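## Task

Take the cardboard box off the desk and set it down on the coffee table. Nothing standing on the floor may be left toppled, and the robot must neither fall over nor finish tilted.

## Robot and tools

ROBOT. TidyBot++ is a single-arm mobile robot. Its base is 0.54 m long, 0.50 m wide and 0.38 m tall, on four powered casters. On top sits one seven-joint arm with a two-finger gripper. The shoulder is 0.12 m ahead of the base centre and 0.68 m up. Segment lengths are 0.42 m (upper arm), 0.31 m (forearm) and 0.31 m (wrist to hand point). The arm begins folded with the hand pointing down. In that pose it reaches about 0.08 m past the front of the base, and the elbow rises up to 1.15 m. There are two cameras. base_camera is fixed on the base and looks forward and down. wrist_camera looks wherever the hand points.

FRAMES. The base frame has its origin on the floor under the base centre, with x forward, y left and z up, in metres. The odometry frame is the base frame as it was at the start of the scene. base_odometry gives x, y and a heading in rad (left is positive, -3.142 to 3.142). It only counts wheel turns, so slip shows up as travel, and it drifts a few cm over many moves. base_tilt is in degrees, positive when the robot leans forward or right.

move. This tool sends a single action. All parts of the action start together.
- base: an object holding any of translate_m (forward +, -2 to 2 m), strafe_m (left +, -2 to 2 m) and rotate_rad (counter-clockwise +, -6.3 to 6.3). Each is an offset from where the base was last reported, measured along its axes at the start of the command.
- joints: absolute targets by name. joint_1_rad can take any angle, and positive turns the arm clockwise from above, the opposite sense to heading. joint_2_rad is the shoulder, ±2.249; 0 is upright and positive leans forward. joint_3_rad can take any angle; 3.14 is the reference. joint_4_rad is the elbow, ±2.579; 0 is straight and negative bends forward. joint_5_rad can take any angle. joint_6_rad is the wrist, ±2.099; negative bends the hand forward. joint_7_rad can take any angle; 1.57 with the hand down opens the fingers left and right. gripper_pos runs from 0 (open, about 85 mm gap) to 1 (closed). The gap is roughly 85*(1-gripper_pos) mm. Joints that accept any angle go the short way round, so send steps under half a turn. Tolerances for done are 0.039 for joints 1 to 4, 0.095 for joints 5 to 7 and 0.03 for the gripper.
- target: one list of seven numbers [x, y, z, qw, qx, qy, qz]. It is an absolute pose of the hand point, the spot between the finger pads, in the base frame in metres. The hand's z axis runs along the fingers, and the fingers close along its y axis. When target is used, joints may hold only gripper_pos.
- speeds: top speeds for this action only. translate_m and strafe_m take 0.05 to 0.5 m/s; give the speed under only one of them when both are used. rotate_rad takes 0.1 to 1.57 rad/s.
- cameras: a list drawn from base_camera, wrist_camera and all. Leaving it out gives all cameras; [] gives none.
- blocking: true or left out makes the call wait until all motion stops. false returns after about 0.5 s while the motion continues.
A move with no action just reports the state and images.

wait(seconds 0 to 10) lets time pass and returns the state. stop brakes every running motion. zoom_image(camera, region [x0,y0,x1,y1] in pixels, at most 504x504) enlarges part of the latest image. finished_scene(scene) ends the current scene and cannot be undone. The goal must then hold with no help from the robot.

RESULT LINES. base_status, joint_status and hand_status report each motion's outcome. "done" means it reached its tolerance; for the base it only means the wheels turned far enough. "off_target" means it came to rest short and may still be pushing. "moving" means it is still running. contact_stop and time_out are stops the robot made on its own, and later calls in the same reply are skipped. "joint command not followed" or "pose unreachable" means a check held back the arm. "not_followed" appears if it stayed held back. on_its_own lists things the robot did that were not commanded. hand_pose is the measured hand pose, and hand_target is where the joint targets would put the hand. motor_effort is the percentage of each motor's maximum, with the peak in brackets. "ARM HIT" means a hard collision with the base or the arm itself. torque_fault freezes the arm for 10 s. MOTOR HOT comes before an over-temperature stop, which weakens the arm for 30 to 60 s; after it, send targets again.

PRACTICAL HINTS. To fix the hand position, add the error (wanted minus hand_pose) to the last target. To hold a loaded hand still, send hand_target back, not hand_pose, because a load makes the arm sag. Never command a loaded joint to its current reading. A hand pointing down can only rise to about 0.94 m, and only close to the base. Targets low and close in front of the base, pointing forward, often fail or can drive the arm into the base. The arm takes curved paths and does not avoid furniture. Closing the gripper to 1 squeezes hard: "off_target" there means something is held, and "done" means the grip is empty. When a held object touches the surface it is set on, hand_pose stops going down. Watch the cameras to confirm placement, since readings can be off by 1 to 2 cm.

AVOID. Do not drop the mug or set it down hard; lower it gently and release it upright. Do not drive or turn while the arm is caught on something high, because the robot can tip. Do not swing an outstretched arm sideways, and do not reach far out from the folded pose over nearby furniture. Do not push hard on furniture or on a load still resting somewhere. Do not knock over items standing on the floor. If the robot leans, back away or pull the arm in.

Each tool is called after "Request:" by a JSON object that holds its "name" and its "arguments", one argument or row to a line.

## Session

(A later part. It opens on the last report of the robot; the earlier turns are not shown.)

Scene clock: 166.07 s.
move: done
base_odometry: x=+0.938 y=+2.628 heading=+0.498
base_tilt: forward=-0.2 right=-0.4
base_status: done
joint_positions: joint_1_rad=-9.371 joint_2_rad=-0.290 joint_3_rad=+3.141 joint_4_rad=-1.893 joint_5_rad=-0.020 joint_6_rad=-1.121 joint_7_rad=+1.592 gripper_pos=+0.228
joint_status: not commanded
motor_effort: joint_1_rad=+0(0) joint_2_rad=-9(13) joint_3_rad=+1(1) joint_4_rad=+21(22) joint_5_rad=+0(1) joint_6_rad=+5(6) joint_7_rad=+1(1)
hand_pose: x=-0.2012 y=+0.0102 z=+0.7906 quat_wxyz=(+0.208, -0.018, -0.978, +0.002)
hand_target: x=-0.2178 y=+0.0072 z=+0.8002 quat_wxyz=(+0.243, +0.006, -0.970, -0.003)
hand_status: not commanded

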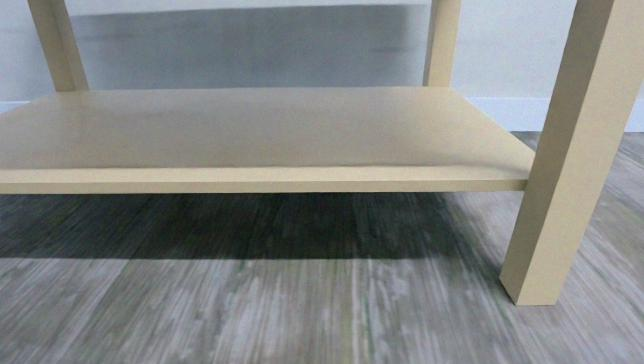

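Request:
{"name": "move", "arguments": {
  "base": {"translate_m": 0.07},
  "joints": {"joint_1_rad": -1.5},
  "cameras": []
}}

Request:
{"name": "move", "arguments": {
  "joints": {"joint_1_rad": 0.0},
  "cameras": ["wrist_camera"]
}}

Request:
{"name": "move", "arguments": {
  "joints": {"joint_2_rad": 0.38, "joint_4_rad": -1.83, "joint_6_rad": -0.38},
  "cameras": ["wrist_camera"]
}}

Scene clock: 173.17 s.
move: done
base_odometry: x=+0.999 y=+2.662 heading=+0.498
base_tilt: forward=-0.1 right=-0.4
base_status: done
joint_positions: joint_1_rad=-7.802 joint_2_rad=-0.293 joint_3_rad=+3.141 joint_4_rad=-1.893 joint_5_rad=-0.020 joint_6_rad=-1.120 joint_7_rad=+1.592 gripper_pos=+0.228
joint_status: all done
motor_effort: joint_1_rad=+0(2) joint_2_rad=-9(12) joint_3_rad=+1(2) joint_4_rad=+21(22) joint_5_rad=+0(1) joint_6_rad=+5(6) joint_7_rad=+1(1)
hand_pose: x=+0.1285 y=+0.3199 z=+0.7913 quat_wxyz=(+0.149, -0.703, -0.679, -0.146)
hand_target: x=+0.1360 y=+0.3365 z=+0.8002 quat_wxyz=(+0.168, -0.692, -0.680, -0.177)
hand_status: not commanded

Scene clock: 175.90 s.
move: done
base_odometry: x=+0.999 y=+2.662 heading=+0.498
base_tilt: forward=-0.2 right=-0.4
base_status: not commanded
joint_positions: joint_1_rad=-6.302 joint_2_rad=-0.293 joint_3_rad=+3.141 joint_4_rad=-1.893 joint_5_rad=-0.020 joint_6_rad=-1.120 joint_7_rad=+1.592 gripper_pos=+0.228
joint_status: all done
motor_effort: joint_1_rad=+0(1) joint_2_rad=-9(10) joint_3_rad=+1(1) joint_4_rad=+22(22) joint_5_rad=+0(1) joint_6_rad=+5(6) joint_7_rad=+1(1)
hand_pose: x=+0.4388 y=+0.0132 z=+0.7913 quat_wxyz=(+0.009, -0.978, -0.018, -0.209)
hand_target: x=+0.4558 y=+0.0068 z=+0.8002 quat_wxyz=(+0.002, -0.970, -0.026, -0.243)
hand_status: not commanded
wrist_camera: T_world_to_cam=[[-0.0119057, -0.999869, 0.0109579, 0.0104839], [-0.906936, 0.00618284, -0.421223, 0.789912], [0.4211, -0.0149531, -0.906891, 0.665073], [0, 0, 0, 1]] pos_world=[0.436462, 0.0155435, 0.935762]

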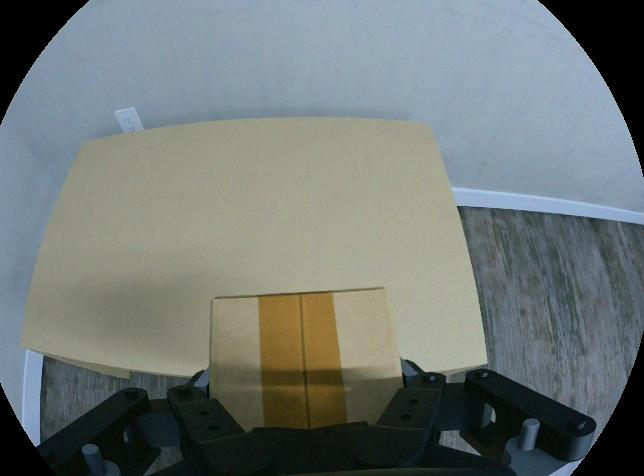

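Scene clock: 178.17 s.
move: done
base_odometry: x=+0.999 y=+2.662 heading=+0.498
base_tilt: forward=-0.2 right=-0.4
base_status: not commanded
joint_positions: joint_1_rad=-6.302 joint_2_rad=+0.382 joint_3_rad=+3.141 joint_4_rad=-1.848 joint_5_rad=-0.020 joint_6_rad=-0.464 joint_7_rad=+1.592 gripper_pos=+0.228
joint_status: all done
motor_effort: joint_1_rad=+0(1) joint_2_rad=-31(32) joint_3_rad=+0(1) joint_4_rad=+18(22) joint_5_rad=+0(1) joint_6_rad=+5(6) joint_7_rad=+1(1)
hand_pose: x=+0.6588 y=+0.0147 z=+0.5991 quat_wxyz=(+0.006, -0.975, -0.012, -0.222)
hand_target: x=+0.6905 y=+0.0039 z=+0.6199 quat_wxyz=(-0.002, -0.962, -0.021, -0.272)
hand_status: not commanded
wrist_camera: T_world_to_cam=[[-0.0243466, -0.999606, 0.0139866, 0.0230959], [-0.895344, 0.0155792, -0.445103, 0.914942], [0.44471, -0.0233596, -0.89537, 0.375816], [0, 0, 0, 1]] pos_world=[0.652621, 0.0176117, 0.743415]

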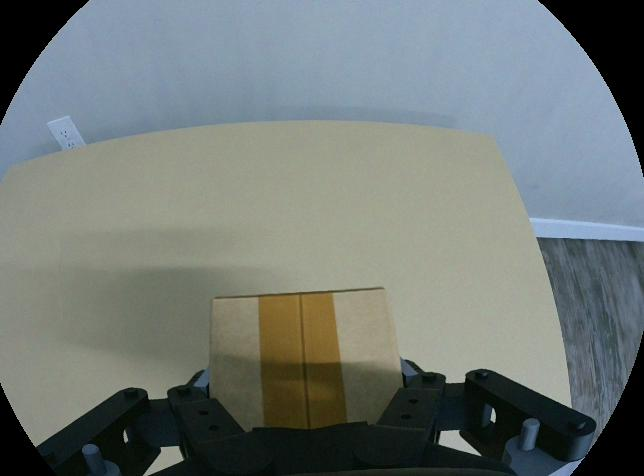

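Request:
{"name": "move", "arguments": {
  "joints": {"joint_2_rad": 0.54, "joint_4_rad": -1.95, "joint_6_rad": -0.06},
  "cameras": ["wrist_camera"]
}}

Scene clock: 183.50 s.
move: done
base_odometry: x=+0.999 y=+2.662 heading=+0.498
base_tilt: forward=-0.1 right=-0.4
base_status: not commanded
joint_positions: joint_1_rad=-6.302 joint_2_rad=+0.554 joint_3_rad=+3.141 joint_4_rad=-1.946 joint_5_rad=-0.020 joint_6_rad=-0.144 joint_7_rad=+1.592 gripper_pos=+0.228
joint_status: all done
motor_effort: joint_1_rad=+0(0) joint_2_rad=-33(37) joint_3_rad=+0(1) joint_4_rad=+15(18) joint_5_rad=+0(0) joint_6_rad=+6(7) joint_7_rad=+1(1)
hand_pose: x=+0.6768 y=+0.0132 z=+0.5140 quat_wxyz=(+0.004, -0.969, -0.011, -0.246)
hand_target: x=+0.6996 y=+0.0020 z=+0.5344 quat_wxyz=(-0.005, -0.956, -0.019, -0.291)
hand_status: not commanded
wrist_camera: T_world_to_cam=[[-0.0295601, -0.999432, 0.0161788, 0.0255611], [-0.872142, 0.0178805, -0.488925, 0.900059], [0.488358, -0.0285629, -0.872176, 0.250152], [0, 0, 0, 1]] pos_world=[0.663571, 0.0165982, 0.657825]

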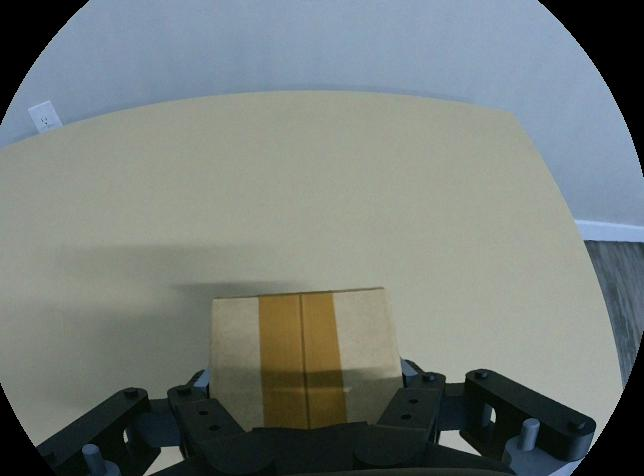

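Request:
{"name": "move", "arguments": {
  "joints": {"joint_2_rad": 0.58, "joint_4_rad": -1.972, "joint_6_rad": -0.005},
  "cameras": []
}}

Request:
{"name": "move", "arguments": {
  "joints": {"joint_2_rad": 0.6, "joint_4_rad": -1.984, "joint_6_rad": 0.024},
  "cameras": ["wrist_camera"]
}}

Scene clock: 189.20 s.
move: done
base_odometry: x=+0.999 y=+2.662 heading=+0.498
base_tilt: forward=-0.1 right=-0.4
base_status: not commanded
joint_positions: joint_1_rad=-6.302 joint_2_rad=+0.582 joint_3_rad=+3.141 joint_4_rad=-1.961 joint_5_rad=-0.020 joint_6_rad=-0.083 joint_7_rad=+1.592 gripper_pos=+0.228
joint_status: all done
motor_effort: joint_1_rad=+0(1) joint_2_rad=-34(35) joint_3_rad=+0(0) joint_4_rad=+14(15) joint_5_rad=+0(0) joint_6_rad=+6(6) joint_7_rad=+1(1)
hand_pose: x=+0.6809 y=+0.0129 z=+0.5028 quat_wxyz=(+0.003, -0.967, -0.011, -0.255)
hand_target: x=+0.6962 y=+0.0016 z=+0.5129 quat_wxyz=(-0.005, -0.957, -0.019, -0.288)
hand_status: not commanded

Scene clock: 189.87 s.
move: done
base_odometry: x=+0.999 y=+2.662 heading=+0.498
base_tilt: forward=-0.1 right=-0.4
base_status: not commanded
joint_positions: joint_1_rad=-6.302 joint_2_rad=+0.599 joint_3_rad=+3.141 joint_4_rad=-1.972 joint_5_rad=-0.020 joint_6_rad=-0.053 joint_7_rad=+1.592 gripper_pos=+0.228
joint_status: all done
motor_effort: joint_1_rad=+0(0) joint_2_rad=-34(35) joint_3_rad=+0(0) joint_4_rad=+14(15) joint_5_rad=+0(0) joint_6_rad=+6(7) joint_7_rad=+1(1)
hand_pose: x=+0.6798 y=+0.0127 z=+0.4941 quat_wxyz=(+0.003, -0.967, -0.010, -0.256)
hand_target: x=+0.6939 y=+0.0015 z=+0.5022 quat_wxyz=(-0.006, -0.958, -0.019, -0.287)
hand_status: not commanded
wrist_camera: T_world_to_cam=[[-0.0309397, -0.999384, 0.0165743, 0.0262471], [-0.861868, 0.0182773, -0.506803, 0.894802], [0.506188, -0.0299652, -0.861903, 0.2142], [0, 0, 0, 1]] pos_world=[0.663588, 0.0162949, 0.637673]

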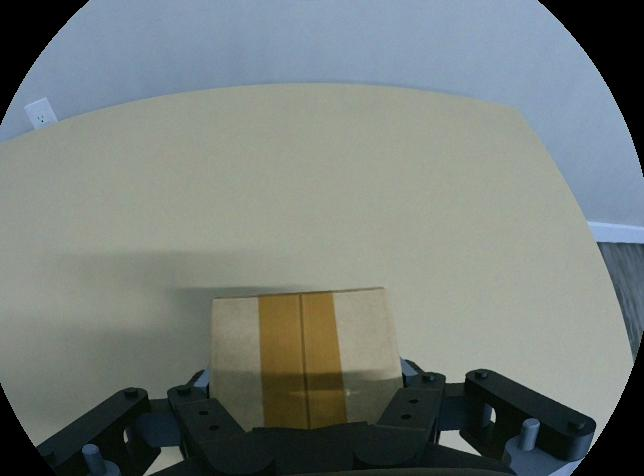

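Request:
{"name": "move", "arguments": {
  "joints": {"joint_2_rad": 0.62, "joint_4_rad": -1.996, "joint_6_rad": 0.024},
  "cameras": []
}}

Request:
{"name": "move", "arguments": {
  "joints": {"joint_2_rad": 0.636, "joint_4_rad": -2.004, "joint_6_rad": 0.024},
  "cameras": ["wrist_camera"]
}}

Scene clock: 192.60 s.
move: done
base_odometry: x=+0.999 y=+2.662 heading=+0.498
base_tilt: forward=-0.2 right=-0.4
base_status: not commanded
joint_positions: joint_1_rad=-6.302 joint_2_rad=+0.619 joint_3_rad=+3.141 joint_4_rad=-1.986 joint_5_rad=-0.020 joint_6_rad=-0.052 joint_7_rad=+1.592 gripper_pos=+0.228
joint_status: all done
motor_effort: joint_1_rad=+0(0) joint_2_rad=-33(35) joint_3_rad=+0(1) joint_4_rad=+13(14) joint_5_rad=+0(0) joint_6_rad=+6(7) joint_7_rad=+1(1)
hand_pose: x=+0.6688 y=+0.0124 z=+0.4788 quat_wxyz=(+0.003, -0.971, -0.010, -0.240)
hand_target: x=+0.6838 y=+0.0015 z=+0.4869 quat_wxyz=(-0.005, -0.962, -0.019, -0.271)
hand_status: not commanded

Scene clock: 193.23 s.
move: done
base_odometry: x=+0.999 y=+2.662 heading=+0.498
base_tilt: forward=-0.1 right=-0.4
base_status: not commanded
joint_positions: joint_1_rad=-6.302 joint_2_rad=+0.629 joint_3_rad=+3.141 joint_4_rad=-1.990 joint_5_rad=-0.020 joint_6_rad=-0.049 joint_7_rad=+1.592 gripper_pos=+0.228
joint_status: all done
motor_effort: joint_1_rad=+0(1) joint_2_rad=-31(34) joint_3_rad=+0(0) joint_4_rad=+12(13) joint_5_rad=+0(0) joint_6_rad=+5(6) joint_7_rad=+1(1)
hand_pose: x=+0.6656 y=+0.0123 z=+0.4730 quat_wxyz=(+0.003, -0.972, -0.010, -0.235)
hand_target: x=+0.6763 y=+0.0015 z=+0.4754 quat_wxyz=(-0.005, -0.965, -0.019, -0.260)
hand_status: not commanded
wrist_camera: T_world_to_cam=[[-0.0302295, -0.999367, 0.0187764, 0.024315], [-0.882787, 0.0178833, -0.469432, 0.868101], [0.468799, -0.0307663, -0.882769, 0.237894], [0, 0, 0, 1]] pos_world=[0.655559, 0.0160942, 0.617064]

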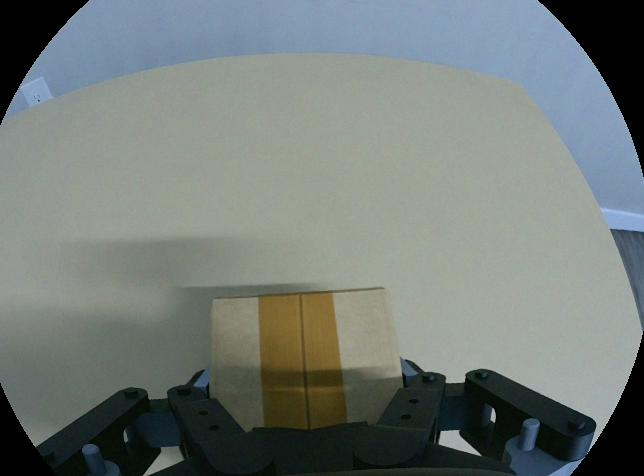

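Request:
{"name": "move", "arguments": {
  "joints": {"joint_2_rad": 0.646, "joint_4_rad": -2.01, "joint_6_rad": 0.034},
  "cameras": ["wrist_camera"]
}}

Scene clock: 195.40 s.
move: done
base_odometry: x=+0.999 y=+2.662 heading=+0.498
base_tilt: forward=-0.1 right=-0.4
base_status: not commanded
joint_positions: joint_1_rad=-6.302 joint_2_rad=+0.630 joint_3_rad=+3.141 joint_4_rad=-1.993 joint_5_rad=-0.020 joint_6_rad=-0.039 joint_7_rad=+1.592 gripper_pos=+0.228
joint_status: all done
motor_effort: joint_1_rad=+0(0) joint_2_rad=-32(32) joint_3_rad=+0(0) joint_4_rad=+12(13) joint_5_rad=+0(0) joint_6_rad=+5(6) joint_7_rad=+1(1)
hand_pose: x=+0.6664 y=+0.0123 z=+0.4729 quat_wxyz=(+0.003, -0.971, -0.010, -0.238)
hand_target: x=+0.6736 y=+0.0014 z=+0.4696 quat_wxyz=(-0.005, -0.966, -0.019, -0.257)
hand_status: not commanded
wrist_camera: T_world_to_cam=[[-0.030469, -0.999362, 0.0186391, 0.0245599], [-0.880015, 0.0179784, -0.474605, 0.86939], [0.473967, -0.0308635, -0.880001, 0.232635], [0, 0, 0, 1]] pos_world=[0.655564, 0.0160938, 0.616878]

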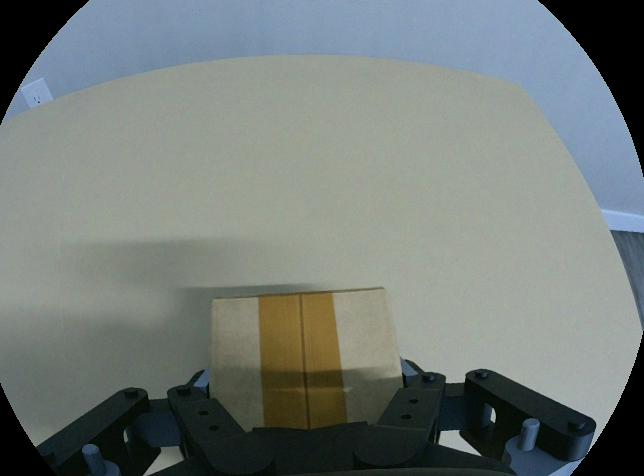

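Request:
{"name": "move", "arguments": {
  "joints": {"joint_2_rad": 0.654, "joint_4_rad": -2.012, "joint_6_rad": 0.042},
  "cameras": []
}}

Request:
{"name": "move", "arguments": {
  "joints": {"gripper_pos": 0.12},
  "cameras": ["wrist_camera"]
}}

Scene clock: 198.37 s.
move: done
base_odometry: x=+0.999 y=+2.662 heading=+0.498
base_tilt: forward=-0.2 right=-0.3
base_status: not commanded
joint_positions: joint_1_rad=-6.302 joint_2_rad=+0.631 joint_3_rad=+3.141 joint_4_rad=-1.994 joint_5_rad=-0.020 joint_6_rad=-0.033 joint_7_rad=+1.592 gripper_pos=+0.228
joint_status: all done
motor_effort: joint_1_rad=+0(0) joint_2_rad=-31(31) joint_3_rad=+0(1) joint_4_rad=+11(12) joint_5_rad=+0(0) joint_6_rad=+6(6) joint_7_rad=+1(1)
hand_pose: x=+0.6673 y=+0.0123 z=+0.4729 quat_wxyz=(+0.003, -0.971, -0.010, -0.240)
hand_target: x=+0.6729 y=+0.0013 z=+0.4658 quat_wxyz=(-0.005, -0.967, -0.019, -0.256)
hand_status: not commanded

Scene clock: 199.53 s.
move: done
base_odometry: x=+0.999 y=+2.662 heading=+0.498
base_tilt: forward=-0.1 right=-0.4
base_status: not commanded
joint_positions: joint_1_rad=-6.302 joint_2_rad=+0.637 joint_3_rad=+3.141 joint_4_rad=-1.994 joint_5_rad=-0.020 joint_6_rad=-0.029 joint_7_rad=+1.592 gripper_pos=+0.120
joint_status: all done
motor_effort: joint_1_rad=+0(1) joint_2_rad=-30(33) joint_3_rad=+0(0) joint_4_rad=+11(13) joint_5_rad=+0(1) joint_6_rad=+5(5) joint_7_rad=+1(1)
hand_pose: x=+0.6668 y=+0.0121 z=+0.4699 quat_wxyz=(+0.002, -0.971, -0.010, -0.238)
hand_target: x=+0.6729 y=+0.0013 z=+0.4658 quat_wxyz=(-0.005, -0.967, -0.019, -0.256)
hand_status: not commanded
wrist_camera: T_world_to_cam=[[-0.030807, -0.999349, 0.0187807, 0.0245538], [-0.879558, 0.0181792, -0.475445, 0.868408], [0.474794, -0.0311657, -0.879545, 0.229166], [0, 0, 0, 1]] pos_world=[0.655765, 0.0158929, 0.61398]

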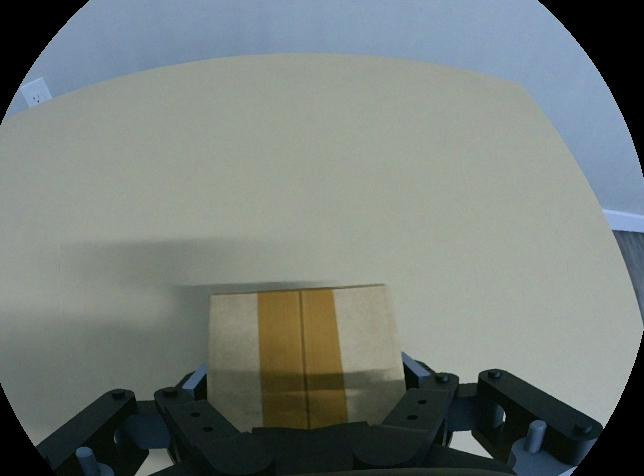

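Request:
{"name": "move", "arguments": {
  "joints": {"gripper_pos": 0.0},
  "cameras": []
}}

Request:
{"name": "move", "arguments": {
  "joints": {"joint_2_rad": 0.56, "joint_4_rad": -1.97, "joint_6_rad": -0.15},
  "cameras": ["wrist_camera"]
}}

Request:
{"name": "move", "arguments": {
  "joints": {"joint_2_rad": 0.38, "joint_4_rad": -1.83, "joint_6_rad": -0.5},
  "cameras": ["wrist_camera"]
}}

Scene clock: 203.53 s.
move: done
base_odometry: x=+0.999 y=+2.662 heading=+0.498
base_tilt: forward=-0.1 right=-0.4
base_status: not commanded
joint_positions: joint_1_rad=-6.302 joint_2_rad=+0.643 joint_3_rad=+3.141 joint_4_rad=-1.995 joint_5_rad=-0.020 joint_6_rad=-0.029 joint_7_rad=+1.592 gripper_pos=+0.000
joint_status: all done
motor_effort: joint_1_rad=+0(0) joint_2_rad=-32(33) joint_3_rad=+0(0) joint_4_rad=+11(12) joint_5_rad=+0(0) joint_6_rad=+5(5) joint_7_rad=+1(1)
hand_pose: x=+0.6647 y=+0.0121 z=+0.4659 quat_wxyz=(+0.002, -0.972, -0.010, -0.235)
hand_target: x=+0.6729 y=+0.0013 z=+0.4658 quat_wxyz=(-0.005, -0.967, -0.019, -0.256)
hand_status: not commanded

Scene clock: 204.47 s.
move: done
base_odometry: x=+0.999 y=+2.662 heading=+0.498
base_tilt: forward=-0.1 right=-0.4
base_status: not commanded
joint_positions: joint_1_rad=-6.302 joint_2_rad=+0.588 joint_3_rad=+3.141 joint_4_rad=-1.978 joint_5_rad=-0.020 joint_6_rad=-0.095 joint_7_rad=+1.592 gripper_pos=+0.000
joint_status: all done
motor_effort: joint_1_rad=+0(0) joint_2_rad=-31(34) joint_3_rad=+0(1) joint_4_rad=+13(13) joint_5_rad=+0(0) joint_6_rad=+5(5) joint_7_rad=+1(1)
hand_pose: x=+0.6674 y=+0.0125 z=+0.4924 quat_wxyz=(+0.003, -0.971, -0.010, -0.238)
hand_target: x=+0.6616 y=+0.0025 z=+0.5022 quat_wxyz=(-0.003, -0.973, -0.020, -0.229)
hand_status: not commanded
wrist_camera: T_world_to_cam=[[-0.0300992, -0.99939, 0.0176885, 0.0246849], [-0.879637, 0.01808, -0.475302, 0.879543], [0.474692, -0.0298657, -0.879645, 0.248705], [0, 0, 0, 1]] pos_world=[0.656363, 0.0161955, 0.636383]

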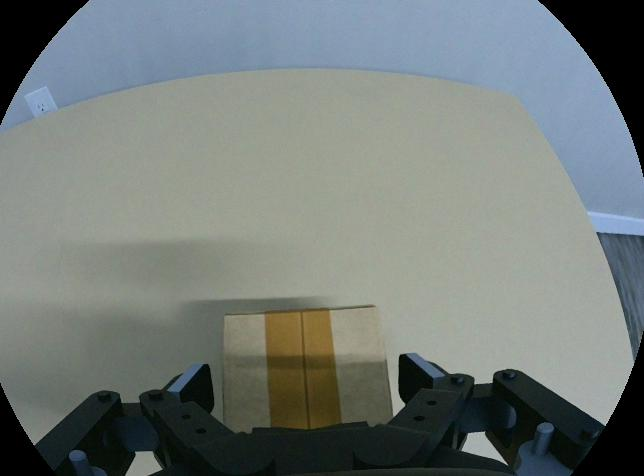

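Scene clock: 205.97 s.
move: done
base_odometry: x=+0.999 y=+2.662 heading=+0.498
base_tilt: forward=-0.1 right=-0.4
base_status: not commanded
joint_positions: joint_1_rad=-6.302 joint_2_rad=+0.399 joint_3_rad=+3.141 joint_4_rad=-1.834 joint_5_rad=-0.020 joint_6_rad=-0.416 joint_7_rad=+1.592 gripper_pos=+0.000
joint_status: all done
motor_effort: joint_1_rad=+0(0) joint_2_rad=-30(34) joint_3_rad=+0(0) joint_4_rad=+17(18) joint_5_rad=+0(1) joint_6_rad=+5(6) joint_7_rad=+1(1)
hand_pose: x=+0.6776 y=+0.0146 z=+0.6022 quat_wxyz=(+0.006, -0.970, -0.012, -0.244)
hand_target: x=+0.6576 y=+0.0045 z=+0.6023 quat_wxyz=(+0.000, -0.977, -0.022, -0.214)
hand_status: not commanded
wrist_camera: T_world_to_cam=[[-0.0259353, -0.999585, 0.0125471, 0.0253837], [-0.873999, 0.0165808, -0.485645, 0.943148], [0.485236, -0.0235615, -0.874066, 0.329964], [0, 0, 0, 1]] pos_world=[0.664858, 0.0175095, 0.746128]

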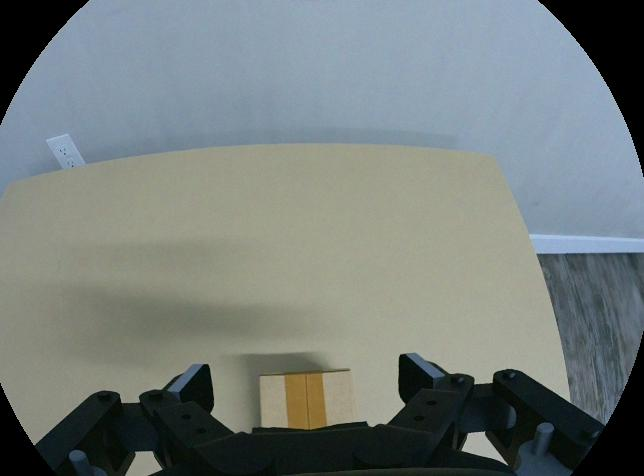

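Request:
{"name": "finished_scene", "arguments": {
  "scene": 2
}}

The scene is finished: the task was done.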